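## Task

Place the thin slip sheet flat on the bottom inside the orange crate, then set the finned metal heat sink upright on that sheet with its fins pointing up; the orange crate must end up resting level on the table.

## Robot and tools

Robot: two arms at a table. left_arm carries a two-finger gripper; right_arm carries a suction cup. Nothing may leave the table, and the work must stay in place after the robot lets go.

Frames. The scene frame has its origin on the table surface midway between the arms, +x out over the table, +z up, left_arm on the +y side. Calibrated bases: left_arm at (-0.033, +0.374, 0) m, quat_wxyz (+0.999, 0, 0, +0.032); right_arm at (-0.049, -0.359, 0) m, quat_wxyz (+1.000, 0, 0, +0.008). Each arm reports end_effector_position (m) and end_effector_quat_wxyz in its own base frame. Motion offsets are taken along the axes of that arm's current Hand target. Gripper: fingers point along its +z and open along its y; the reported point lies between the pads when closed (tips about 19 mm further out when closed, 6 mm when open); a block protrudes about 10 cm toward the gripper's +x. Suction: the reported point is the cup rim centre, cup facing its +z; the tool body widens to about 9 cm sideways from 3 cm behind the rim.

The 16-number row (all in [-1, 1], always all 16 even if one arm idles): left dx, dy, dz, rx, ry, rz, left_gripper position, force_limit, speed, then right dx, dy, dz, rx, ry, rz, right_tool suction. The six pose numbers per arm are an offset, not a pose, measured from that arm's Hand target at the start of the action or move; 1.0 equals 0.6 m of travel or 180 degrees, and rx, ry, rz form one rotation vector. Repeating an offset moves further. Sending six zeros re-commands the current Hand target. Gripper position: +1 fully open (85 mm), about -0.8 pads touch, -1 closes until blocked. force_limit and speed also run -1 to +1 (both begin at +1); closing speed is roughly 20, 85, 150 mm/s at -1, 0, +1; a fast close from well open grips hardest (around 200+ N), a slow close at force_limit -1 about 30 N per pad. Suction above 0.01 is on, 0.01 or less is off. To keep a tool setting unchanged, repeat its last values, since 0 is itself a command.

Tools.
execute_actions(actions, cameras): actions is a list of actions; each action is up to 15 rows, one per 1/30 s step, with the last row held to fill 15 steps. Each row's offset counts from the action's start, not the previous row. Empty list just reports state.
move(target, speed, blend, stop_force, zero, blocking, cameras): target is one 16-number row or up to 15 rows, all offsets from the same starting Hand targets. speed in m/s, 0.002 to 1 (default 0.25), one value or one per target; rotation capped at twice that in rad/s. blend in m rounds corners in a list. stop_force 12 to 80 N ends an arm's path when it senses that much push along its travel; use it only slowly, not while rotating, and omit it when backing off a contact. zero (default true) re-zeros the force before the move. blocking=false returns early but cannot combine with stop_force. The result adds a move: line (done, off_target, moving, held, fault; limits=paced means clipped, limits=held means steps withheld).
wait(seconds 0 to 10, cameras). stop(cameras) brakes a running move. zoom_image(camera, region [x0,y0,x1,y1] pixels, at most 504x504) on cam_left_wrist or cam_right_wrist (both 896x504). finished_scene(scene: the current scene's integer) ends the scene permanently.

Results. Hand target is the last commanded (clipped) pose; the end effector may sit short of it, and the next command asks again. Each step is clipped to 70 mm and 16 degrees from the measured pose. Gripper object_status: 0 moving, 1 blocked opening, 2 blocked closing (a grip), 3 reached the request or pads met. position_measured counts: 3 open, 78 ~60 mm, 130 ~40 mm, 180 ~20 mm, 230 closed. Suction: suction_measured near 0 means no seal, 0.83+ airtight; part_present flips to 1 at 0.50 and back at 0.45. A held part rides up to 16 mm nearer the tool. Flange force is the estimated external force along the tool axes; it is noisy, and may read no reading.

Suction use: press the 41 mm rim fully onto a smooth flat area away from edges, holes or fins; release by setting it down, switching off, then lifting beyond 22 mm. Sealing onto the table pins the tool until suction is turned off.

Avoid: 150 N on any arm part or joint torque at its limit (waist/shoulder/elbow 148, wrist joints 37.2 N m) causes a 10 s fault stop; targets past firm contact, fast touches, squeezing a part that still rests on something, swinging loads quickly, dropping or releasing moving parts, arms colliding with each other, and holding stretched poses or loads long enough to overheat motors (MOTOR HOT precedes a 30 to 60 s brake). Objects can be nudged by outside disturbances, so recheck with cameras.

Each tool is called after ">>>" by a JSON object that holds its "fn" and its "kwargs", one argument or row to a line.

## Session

>>> {"fn": "execute_actions", "kwargs": {
  "actions": []
}}

Scene clock: 0.00 s.
left_arm: end_effector_position=(+0.2822, -0.2171, +0.2150) position_measured=3 object_status=3 end_effector_quat_wxyz=(+0.335, +0.614, -0.648, +0.300) | right_arm: end_effector_position=(+0.3728, +0.4556, +0.3262) suction_measured=0.00 part_present=0 end_effector_quat_wxyz=(-0.272, +0.179, +0.942, -0.083)
Joint positions: left_arm=[0.415 -0.275 -0.904 0.785 -1.531 0.819] | right_arm=[0.884 0.743 1.094 -0.53 -2.284 -1.538]
Joint velocities: within noise
Flange force (N): no reading
Hand target: left_arm +0.2822, -0.2171, +0.2150; +0.335, +0.614, -0.648, +0.300 | right_arm +0.3728, +0.4556, +0.3262; -0.272, +0.179, +0.942, -0.083
camera_calibration:
cam_left_wrist: T_world_to_cam=[[-0.998299, 0.0341161, 0.0472776, 0.287346], [0.00548232, 0.862253, -0.506449, 0.306353], [-0.0580433, -0.505328, -0.860973, 0.223445], [0, 0, 0, 1]] pos_world=[0.298147, -0.161044, 0.333947]
cam_right_wrist: T_world_to_cam=[[-0.258744, -0.913179, 0.314889, 0.414544], [-0.441332, 0.401736, 0.802393, -0.258661], [-0.859231, 0.0686437, -0.506962, 0.525231], [0, 0, 0, 1]] pos_world=[0.4444, 0.446413, 0.343284]

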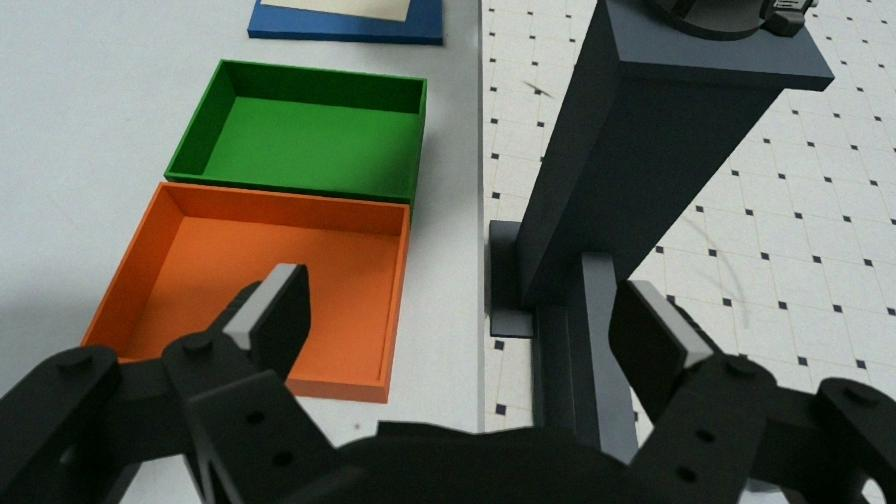

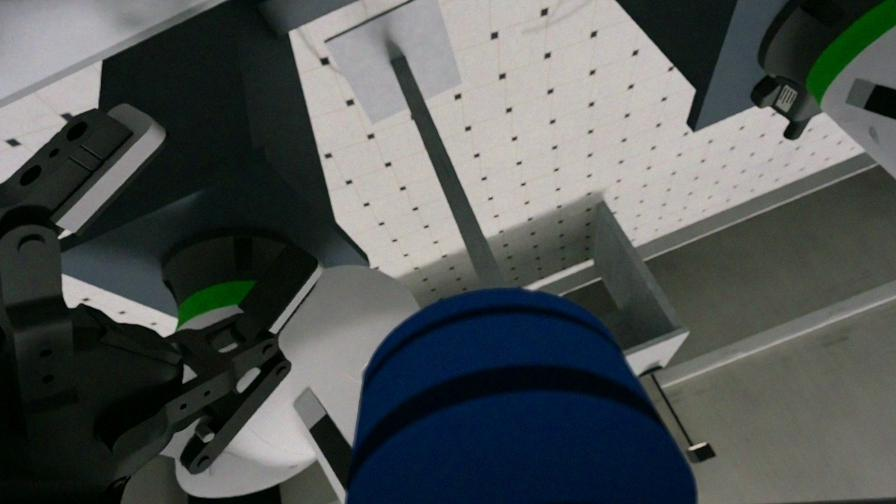

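>>> {"fn": "move", "kwargs": {
  "target": [
    [0,0,-0.133,0,0,0,1,-0.6,0,-0.3053,-0.304,-0.0713,-0.0538,-0.1764,-0.1161,0],
    [0.1542,-0.1752,-0.372,-0.2172,-0.2425,0.4446,1,-0.6,0,-0.3053,-0.304,-0.0713,-0.0538,-0.1764,-0.1161,0]
  ],
  "speed": [0.4,0.6]
}}

>>> {"fn": "zoom_image", "kwargs": {
  "camera": "cam_left_wrist",
  "region": [370, 50, 570, 250]
}}

Scene clock: 17.30 s.
left_arm: end_effector_position=(+0.3999, -0.1003, +0.4198) position_measured=3 object_status=3 end_effector_quat_wxyz=(+0.000, +0.000, +1.000, +0.000) | right_arm: end_effector_position=(+0.4870, +0.2199, +0.3198) suction_measured=0.00 part_present=0 end_effector_quat_wxyz=(-0.001, +0.000, +1.000, +0.000)
Joint positions: left_arm=[0.075 -0.04 0.286 0 -1.896 -0.075] | right_arm=[0.669 0.221 0.29 -0.001 -1.641 -0.67]
Joint velocities: within noise
Flange force (N): left_arm=[-5.3 -6.7 -5.2] | right_arm=[-17.0 0.9 -6.0]
Hand target: left_arm +0.3999, -0.1004, +0.4198; +0.000, +0.000, +1.000, +0.000 | right_arm +0.4870, +0.2199, +0.3198; -0.001, +0.000, +1.000, +0.000
Off the commanded pose: left_arm 0.000 m, 0 deg | right_arm 0.000 m, 0 deg.
move: done
camera_calibration:
cam_left_wrist: T_world_to_cam=[[-0.0381429, 0.99922, -0.0102315, 0.128204], [0.920198, 0.0391147, 0.389493, -0.515791], [0.389589, 0.00544135, -0.920973, 0.363108], [0, 0, 0, 1]] pos_world=[0.338057, -0.109905, 0.536621]
cam_right_wrist: T_world_to_cam=[[-0.00727979, -0.997538, 0.0697447, 0.205278], [-0.888333, 0.0384758, 0.457586, 0.299514], [-0.459143, -0.0586253, -0.886426, 0.590799], [0, 0, 0, 1]] pos_world=[0.538823, 0.227884, 0.372329]

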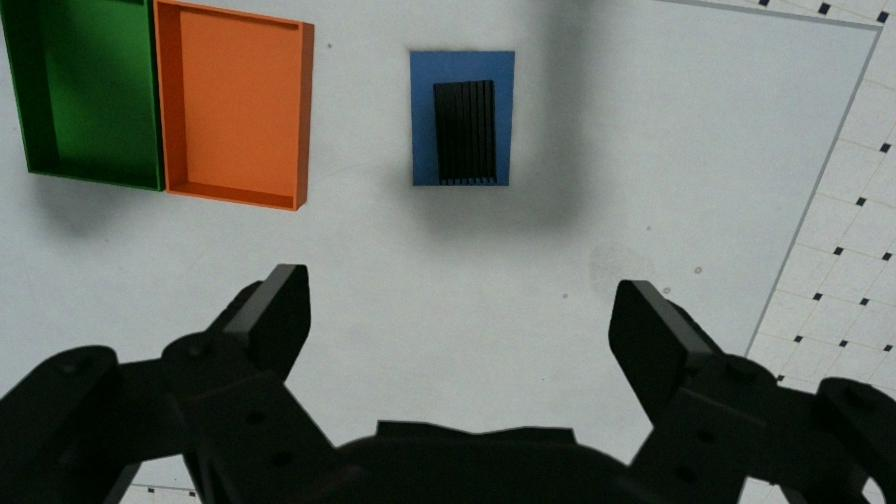

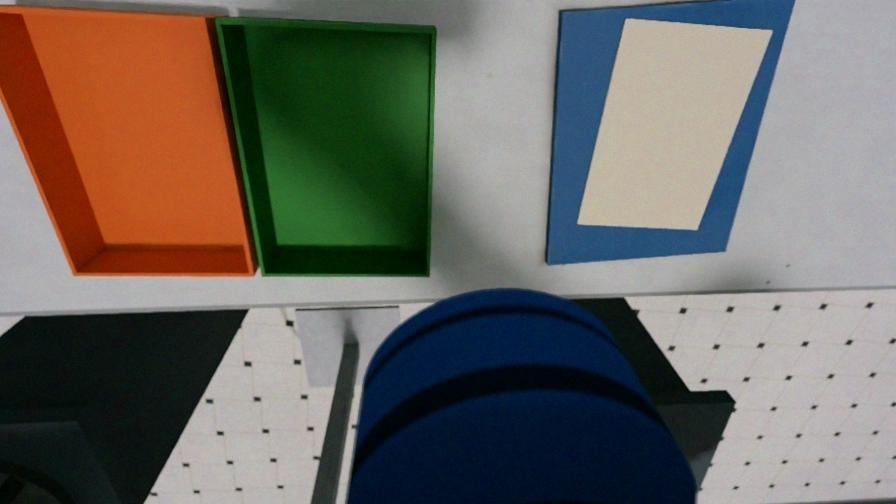

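Scaled by 2.520.

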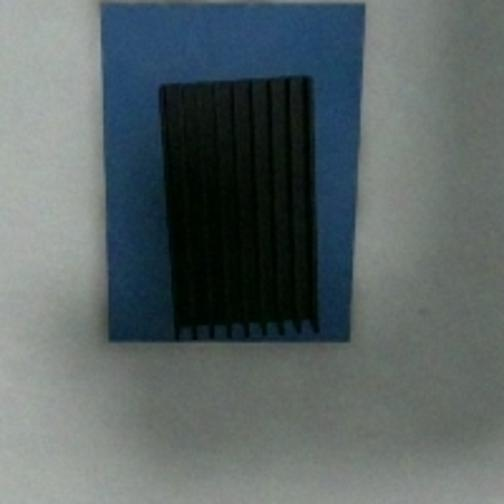

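>>> {"fn": "zoom_image", "kwargs": {
  "camera": "cam_right_wrist",
  "region": [0, 0, 290, 300]
}}

>>> {"fn": "zoom_image", "kwargs": {
  "camera": "cam_right_wrist",
  "region": [530, 0, 810, 280]
}}

Scaled by 1.680.

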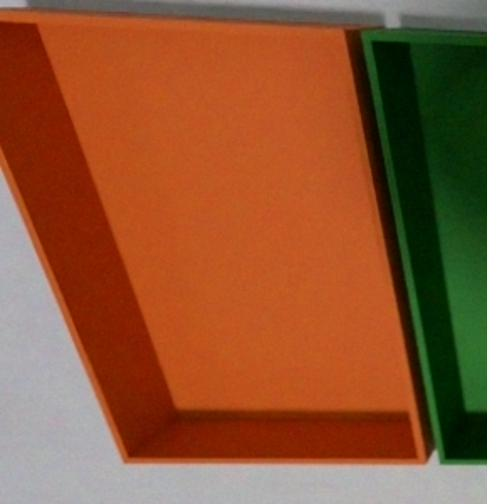

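Scaled by 1.800.

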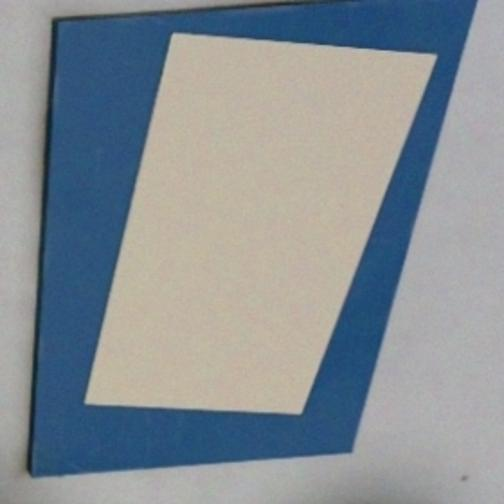

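>>> {"fn": "zoom_image", "kwargs": {
  "camera": "cam_left_wrist",
  "region": [140, 0, 340, 220]
}}

Scaled by 2.291.

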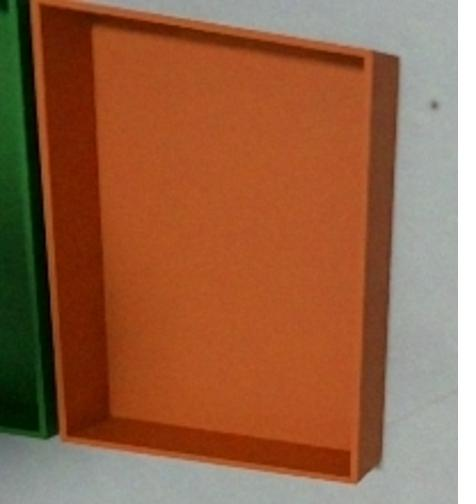

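>>> {"fn": "move", "kwargs": {
  "target": [
    [-0.0178,0.0248,0.3663,0,0,-0.0294,1,-0.6,0,0.1052,-0.3097,0.483,0,0,0.0289,1],
    [-0.0178,0.0248,0.3663,0,0,-0.0294,1,-0.6,0,0.1052,-0.3097,0.5197,0,0,0.0289,1],
    [-0.0178,0.0248,0.3663,0,0,-0.0294,1,-0.6,0,0.1052,-0.3097,0.46,0,0,0.0289,1],
    [-0.0178,0.0248,0.3663,0,0,-0.0294,1,-0.6,0,0.1052,-0.3097,0.333,0,0,0.0289,1]
  ],
  "speed": [0.4,0.03,0.05,0.2]
}}

>>> {"fn": "zoom_image", "kwargs": {
  "camera": "cam_left_wrist",
  "region": [340, 40, 600, 300]
}}

Scene clock: 60.30 s.
left_arm: end_effector_position=(+0.4106, -0.0855, +0.2000) position_measured=3 object_status=3 end_effector_quat_wxyz=(+0.000, -0.046, +0.999, +0.000) | right_arm: end_effector_position=(+0.4236, +0.0340, +0.1200) suction_measured=0.93 part_present=1 end_effector_quat_wxyz=(-0.001, +0.046, +0.999, +0.000)
Joint positions: left_arm=[0.11 -0.057 -0.249 0 -1.379 -0.018] | right_arm=[0.391 0.035 -0.396 -0.001 -1.141 -0.482]
Joint velocities: within noise
Flange force (N): left_arm=[-4.8 -6.7 -2.8] | right_arm=[-16.1 -5.0 -0.1]
Hand target: left_arm +0.4106, -0.0855, +0.2000; +0.000, -0.046, +0.999, +0.000 | right_arm +0.4236, +0.0341, +0.1201; -0.001, +0.046, +0.999, +0.000
Off the commanded pose: left_arm 0.000 m, 0 deg | right_arm 0.000 m, 0 deg.
move: done
camera_calibration:
cam_left_wrist: T_world_to_cam=[[-0.130086, 0.99145, -0.010247, 0.148534], [0.912665, 0.123774, 0.389516, -0.430283], [0.387454, 0.0413183, -0.920963, 0.160373], [0, 0, 0, 1]] pos_world=[0.349889, -0.100632, 0.316821]
cam_right_wrist: T_world_to_cam=[[-0.0979181, -0.992734, 0.0699372, 0.0715709], [-0.881142, 0.119148, 0.457594, 0.3359], [-0.462602, -0.0168179, -0.886406, 0.373802], [0, 0, 0, 1]] pos_world=[0.475905, 0.0373155, 0.172629]

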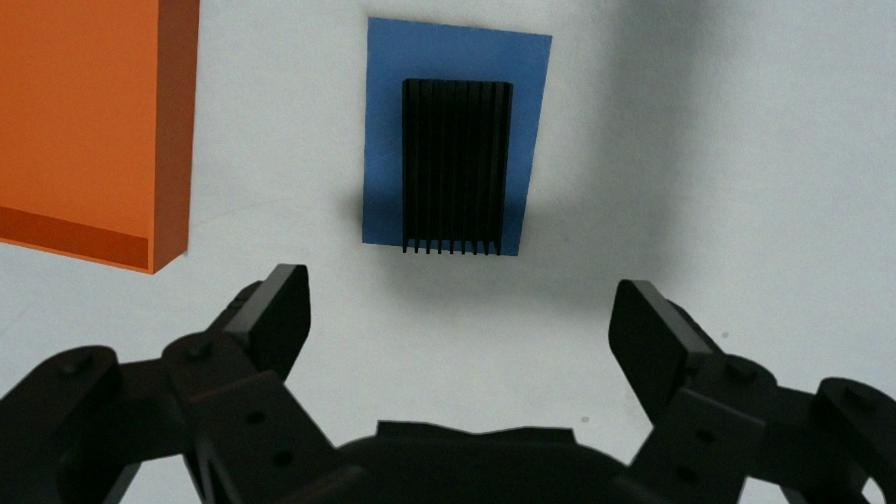

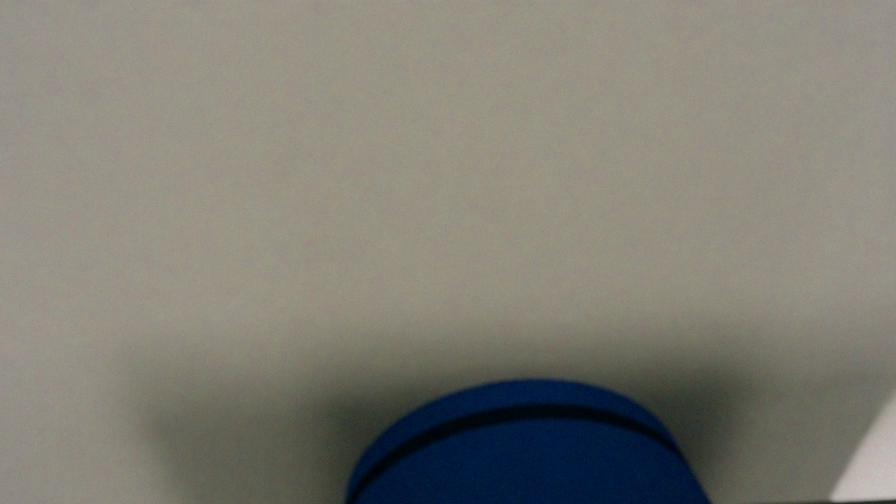

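Scaled by 1.938.

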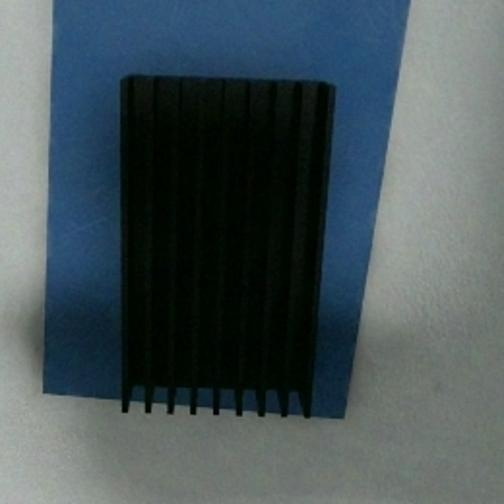

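>>> {"fn": "move", "kwargs": {
  "target": [
    [0,0,0.2585,0,0,-0.003,1,-0.6,0,0.0652,0.6628,0,0,0,-0.0137,1],
    [0,0,0.2867,0,0,-0.003,1,-0.6,0,0.0652,0.6628,0.1168,0,0,-0.0137,1],
    [0,0,0.2867,0,0,-0.003,-1,-0.6,-1,0.0652,0.6628,0.1168,0,0,-0.0137,1],
    [0,0,0.25,0,0,-0.003,-1,-0.6,-1,0.0652,0.6628,0.1502,0,0,-0.0137,1],
    [0,0,0.0833,0,0,-0.003,-1,-0.6,-1,0.0652,0.6628,0.1502,0,0,-0.0137,1]
  ],
  "speed": [0.3,0.08,0.08,0.05,0.15]
}}

>>> {"fn": "zoom_image", "kwargs": {
  "camera": "cam_left_wrist",
  "region": [0, 0, 330, 330]
}}

Scene clock: 75.63 s.
left_arm: end_effector_position=(+0.4106, -0.0855, +0.1500) position_measured=78 object_status=2 end_effector_quat_wxyz=(+0.000, -0.051, +0.999, +0.000) | right_arm: end_effector_position=(+0.4207, +0.4337, +0.0300) suction_measured=0.93 part_present=1 end_effector_quat_wxyz=(-0.001, +0.024, +1.000, +0.000)
Joint positions: left_arm=[0.11 -0.025 -0.338 0 -1.257 -0.009] | right_arm=[1.017 0.551 0.043 -0.001 -1.064 -1.064]
Joint velocities: within noise
Flange force (N): left_arm=[-4.3 -6.9 -0.2] | right_arm=[-14.8 8.7 2.0]
Hand target: left_arm +0.4106, -0.0855, +0.1500; +0.000, -0.051, +0.999, +0.000 | right_arm +0.4207, +0.4337, +0.0300; -0.001, +0.024, +1.000, +0.000
Off the commanded pose: left_arm 0.000 m, 0 deg | right_arm 0.000 m, 0 deg.
move: done
camera_calibration:
cam_left_wrist: T_world_to_cam=[[-0.139479, 0.990171, -0.0103082, 0.151788], [0.911461, 0.132447, 0.389481, -0.40954], [0.387019, 0.0449292, -0.920977, 0.114822], [0, 0, 0, 1]] pos_world=[0.350012, -0.101213, 0.266822]
cam_right_wrist: T_world_to_cam=[[-0.0549165, -0.996049, 0.0697947, 0.457771], [-0.885471, 0.0808847, 0.457602, 0.345315], [-0.461439, -0.0366712, -0.886414, 0.307414], [0, 0, 0, 1]] pos_world=[0.472759, 0.439304, 0.0825293]

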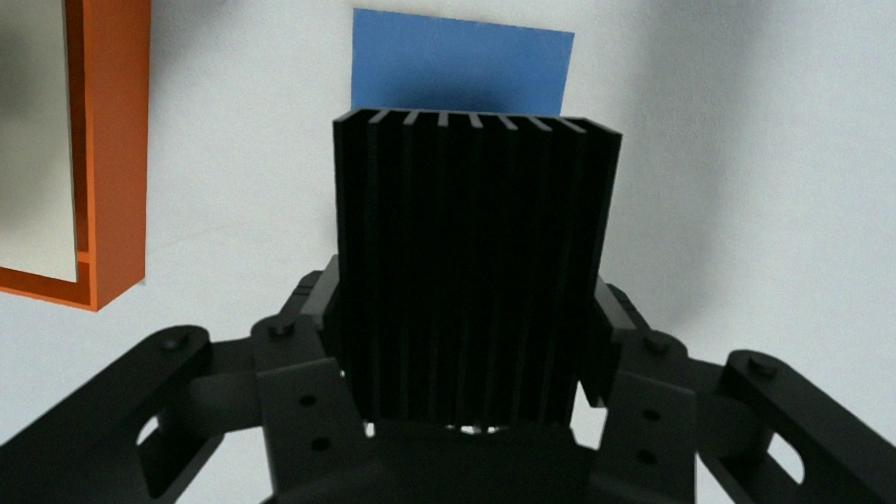

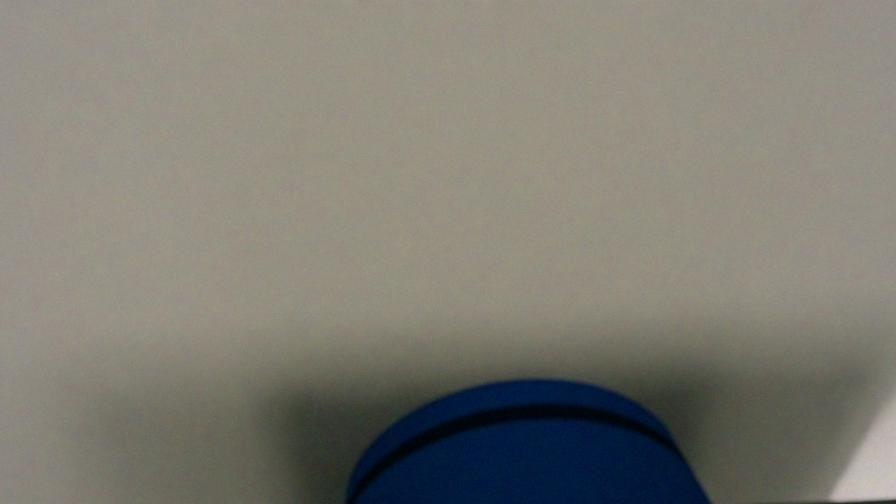

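Scaled by 1.527.

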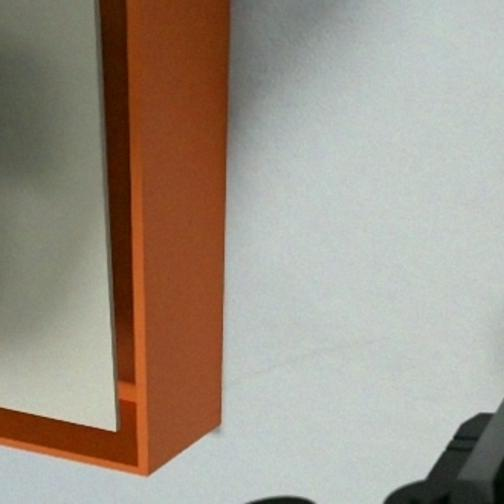

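>>> {"fn": "move", "kwargs": {
  "target": [0,0,0,0,0,0,-1,-0.6,-1,0,0,0.005,0,0,0.0067,1],
  "speed": 0.1,
  "cameras": []
}}

>>> {"fn": "move", "kwargs": {
  "target": [0,0,0,0,0,0,-1,-0.6,-1,0,0,0.065,0,0,0,1],
  "speed": 0.02,
  "stop_force": 12,
  "cameras": ["cam_left_wrist"]
}}

>>> {"fn": "zoom_image", "kwargs": {
  "camera": "cam_left_wrist",
  "region": [0, 0, 330, 330]
}}

Scene clock: 84.80 s.
left_arm: end_effector_position=(+0.4106, -0.0855, +0.1500) position_measured=78 object_status=2 end_effector_quat_wxyz=(+0.000, -0.051, +0.999, +0.000) | right_arm: end_effector_position=(+0.4207, +0.4337, +0.0270) suction_measured=0.93 part_present=1 end_effector_quat_wxyz=(-0.001, +0.035, +0.999, +0.000)
Joint positions: left_arm=[0.11 -0.025 -0.338 0 -1.257 -0.009] | right_arm=[1.017 0.555 0.041 -0.001 -1.058 -1.085]
Joint velocities: within noise
Flange force (N): left_arm=[-4.4 -6.4 -0.5] | right_arm=[-13.5 8.2 1.6]
Hand target: left_arm +0.4106, -0.0855, +0.1500; +0.000, -0.051, +0.999, +0.000 | right_arm +0.4207, +0.4337, +0.0270; -0.001, +0.035, +0.999, +0.000
Off the commanded pose: left_arm 0.000 m, 0 deg | right_arm 0.000 m, 0 deg.
move: done
No camera images: "cameras" was empty.

Scene clock: 87.20 s.
left_arm: end_effector_position=(+0.4106, -0.0855, +0.1500) position_measured=78 object_status=2 end_effector_quat_wxyz=(+0.000, -0.051, +0.999, +0.000) | right_arm: end_effector_position=(+0.4207, +0.4339, -0.0095) suction_measured=0.93 part_present=1 end_effector_quat_wxyz=(-0.001, +0.035, +0.999, +0.000)
Joint positions: left_arm=[0.11 -0.025 -0.338 0 -1.257 -0.009] | right_arm=[1.017 0.601 0.016 -0.001 -0.986 -1.085]
Joint velocities: within noise
Flange force (N): left_arm=[-4.5 -6.7 -0.1] | right_arm=[-10.1 3.8 -22.6]
Hand target: left_arm +0.4106, -0.0855, +0.1500; +0.000, -0.051, +0.999, +0.000 | right_arm +0.4207, +0.4338, -0.0095; -0.001, +0.035, +0.999, +0.000 (not the last commanded pose)
Off the commanded pose: left_arm 0.000 m, 0 deg | right_arm 0.003 m, 0 deg.
move: contact (right_arm)
camera_calibration:
cam_left_wrist: T_world_to_cam=[[-0.139516, 0.990167, -0.0102162, 0.151776], [0.911442, 0.132443, 0.389529, -0.409546], [0.387051, 0.045034, -0.920958, 0.114816], [0, 0, 0, 1]] pos_world=[0.350012, -0.101213, 0.266821]
Images, in order (width x height): cam_left_wrist 896x504.

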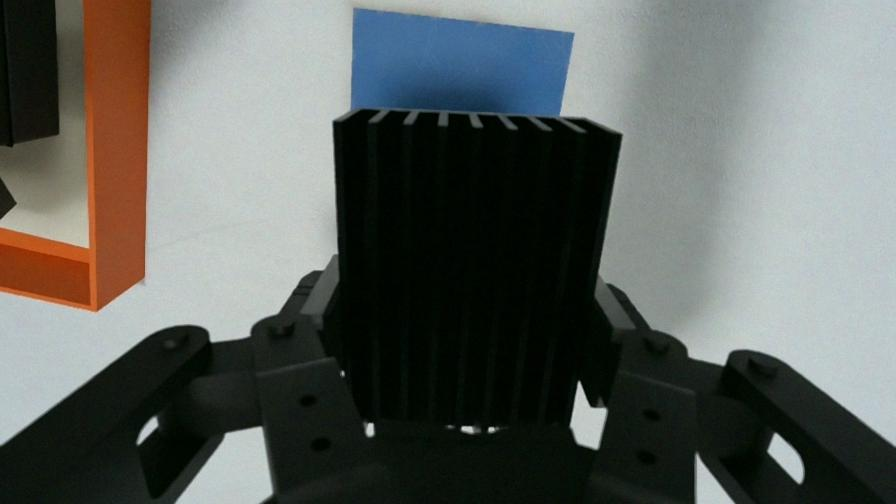

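Scaled by 1.527.

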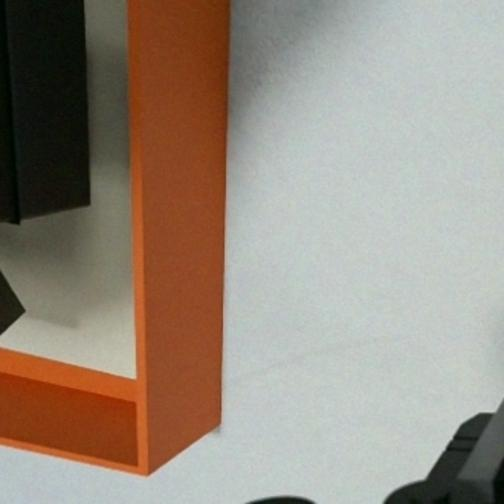

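>>> {"fn": "move", "kwargs": {
  "target": [
    [0,0,0,0,0,0,-1,-0.6,-1,0,0,-0.0042,0,0,0,1],
    [0,0,0,0,0,0,-1,-0.6,-1,0,0,-0.0042,0,0,0,0],
    [0,0,0,0,0,0,-1,-0.6,-1,0,0,-0.055,0,0,0,0],
    [0,0,0,0,0,0,-1,-0.6,-1,0,0,-0.28,0,0,0,0],
    [0.0582,-0.3923,0,0,0,0.07,-1,-0.6,-1,-0.0465,-0.665,-0.33,0,0,0,0],
    [0.0582,-0.3923,0.1667,0,0,0.07,-1,-0.6,-1,-0.0465,-0.665,-0.33,0,0,0,0]
  ],
  "speed": [0.02,0.02,0.05,0.2,0.3,0.1],
  "cameras": ["cam_left_wrist"]
}}

Scene clock: 99.53 s.
left_arm: end_effector_position=(+0.3997, -0.3232, +0.0500) position_measured=78 object_status=2 end_effector_quat_wxyz=(+0.000, +0.059, +0.998, +0.000) | right_arm: end_effector_position=(+0.4212, +0.0338, +0.1883) suction_measured=0.00 part_present=0 end_effector_quat_wxyz=(-0.001, +0.035, +0.999, +0.000)
Joint positions: left_arm=[-0.424 0.307 -0.212 0 -1.051 0.306] | right_arm=[0.392 -0.031 -0.293 -0.001 -1.31 -0.461]
Joint velocities: within noise
Flange force (N): left_arm=[-3.7 -7.3 1.0] | right_arm=[-14.9 -5.3 -2.5]
Hand target: left_arm +0.3997, -0.3231, +0.0500; +0.000, +0.059, +0.998, +0.000 | right_arm +0.4212, +0.0338, +0.1883; -0.001, +0.035, +0.999, +0.000
Off the commanded pose: left_arm 0.000 m, 0 deg | right_arm 0.000 m, 0 deg.
move: done
camera_calibration:
cam_left_wrist: T_world_to_cam=[[0.0799179, 0.996749, -0.0101871, 0.299092], [0.91837, -0.0696522, 0.389545, -0.397266], [0.387569, -0.0404872, -0.920951, 0.00979587], [0, 0, 0, 1]] pos_world=[0.337137, -0.325394, 0.166821]
Images, in order (width x height): cam_left_wrist 896x504.

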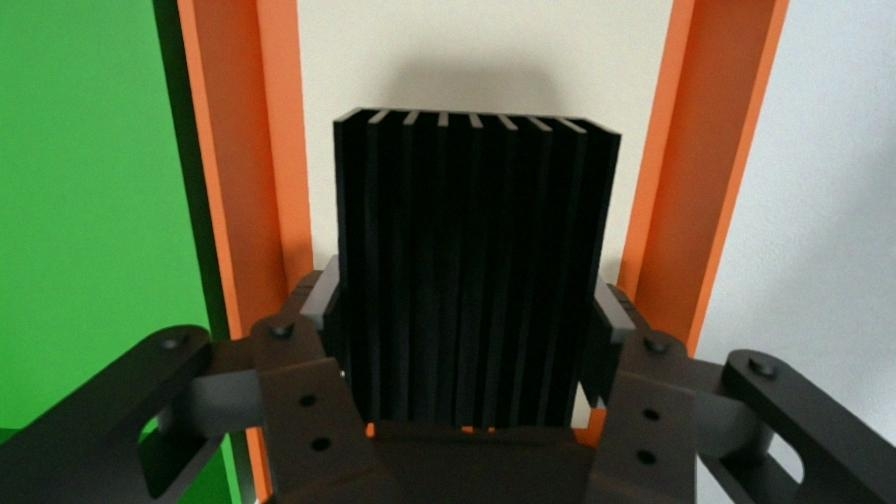

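>>> {"fn": "move", "kwargs": {
  "target": [0,0,0.055,0,0,0,-1,-0.6,-1,0,0,0,0,0,0,0],
  "speed": 0.02,
  "stop_force": 13,
  "cameras": []
}}

Scene clock: 106.70 s.
left_arm: end_effector_position=(+0.3999, -0.3232, +0.0227) position_measured=78 object_status=2 end_effector_quat_wxyz=(+0.000, +0.059, +0.998, +0.000) | right_arm: end_effector_position=(+0.4212, +0.0338, +0.1883) suction_measured=0.00 part_present=0 end_effector_quat_wxyz=(-0.001, +0.035, +0.999, +0.000)
Joint positions: left_arm=[-0.424 0.343 -0.238 0 -0.989 0.306] | right_arm=[0.392 -0.031 -0.293 -0.001 -1.31 -0.461]
Joint velocities: within noise
Flange force (N): left_arm=[-2.6 -6.3 -21.6] | right_arm=[-15.2 -5.2 -3.0]
Hand target: left_arm +0.3998, -0.3232, +0.0227; +0.000, +0.059, +0.998, +0.000 (not the last commanded pose) | right_arm +0.4212, +0.0338, +0.1883; -0.001, +0.035, +0.999, +0.000
Off the commanded pose: left_arm 0.006 m, 0 deg | right_arm 0.000 m, 0 deg.
move: contact (left_arm)
No camera images: "cameras" was empty.

>>> {"fn": "move", "kwargs": {
  "target": [
    [0,0,-0.0015,0,0,0,-1,-0.6,-1,0,0,0,0,0,0,0],
    [0,0,-0.0015,0,0,0,0.7,-0.6,-1,0,0,0,0,0,0,0],
    [0,0,-0.07,0,0,0,0.7,-0.6,-1,0,0,0,0,0,0,0],
    [0,0,-0.3,0,0,0,0.7,-0.6,-1,0,0,0,0,0,0,0]
  ],
  "speed": [0.01,0.02,0.06,0.2],
  "cameras": ["cam_left_wrist"]
}}

Scene clock: 113.33 s.
left_arm: end_effector_position=(+0.3997, -0.3232, +0.2028) position_measured=41 object_status=3 end_effector_quat_wxyz=(+0.000, +0.059, +0.998, +0.000) | right_arm: end_effector_position=(+0.4212, +0.0338, +0.1883) suction_measured=0.00 part_present=0 end_effector_quat_wxyz=(-0.001, +0.035, +0.999, +0.000)
Joint positions: left_arm=[-0.424 0.18 0.009 0 -1.399 0.306] | right_arm=[0.392 -0.031 -0.293 -0.001 -1.31 -0.461]
Joint velocities: within noise
Flange force (N): left_arm=[-2.3 -6.3 -3.2] | right_arm=[-15.5 -5.4 -2.3]
Hand target: left_arm +0.3997, -0.3232, +0.2027; +0.000, +0.059, +0.998, +0.000 | right_arm +0.4212, +0.0338, +0.1883; -0.001, +0.035, +0.999, +0.000
Off the commanded pose: left_arm 0.000 m, 0 deg | right_arm 0.000 m, 0 deg.
move: done
camera_calibration:
cam_left_wrist: T_world_to_cam=[[0.0799444, 0.996744, -0.0104585, 0.300625], [0.918159, -0.0695486, 0.390059, -0.45684], [0.388062, -0.0407856, -0.92073, 0.15019], [0, 0, 0, 1]] pos_world=[0.337135, -0.325293, 0.319623]
Images, in order (width x height): cam_left_wrist 896x504.

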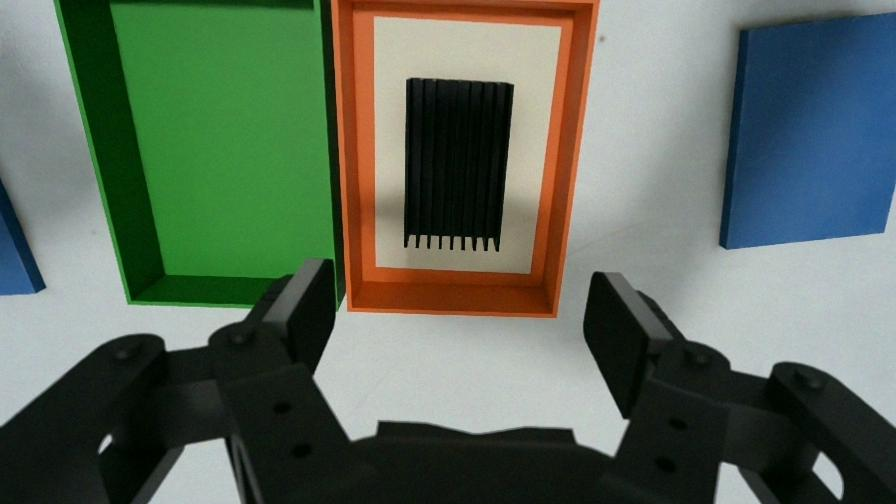

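>>> {"fn": "finished_scene", "kwargs": {
  "scene": 3
}}

The scene is finished: the task was done.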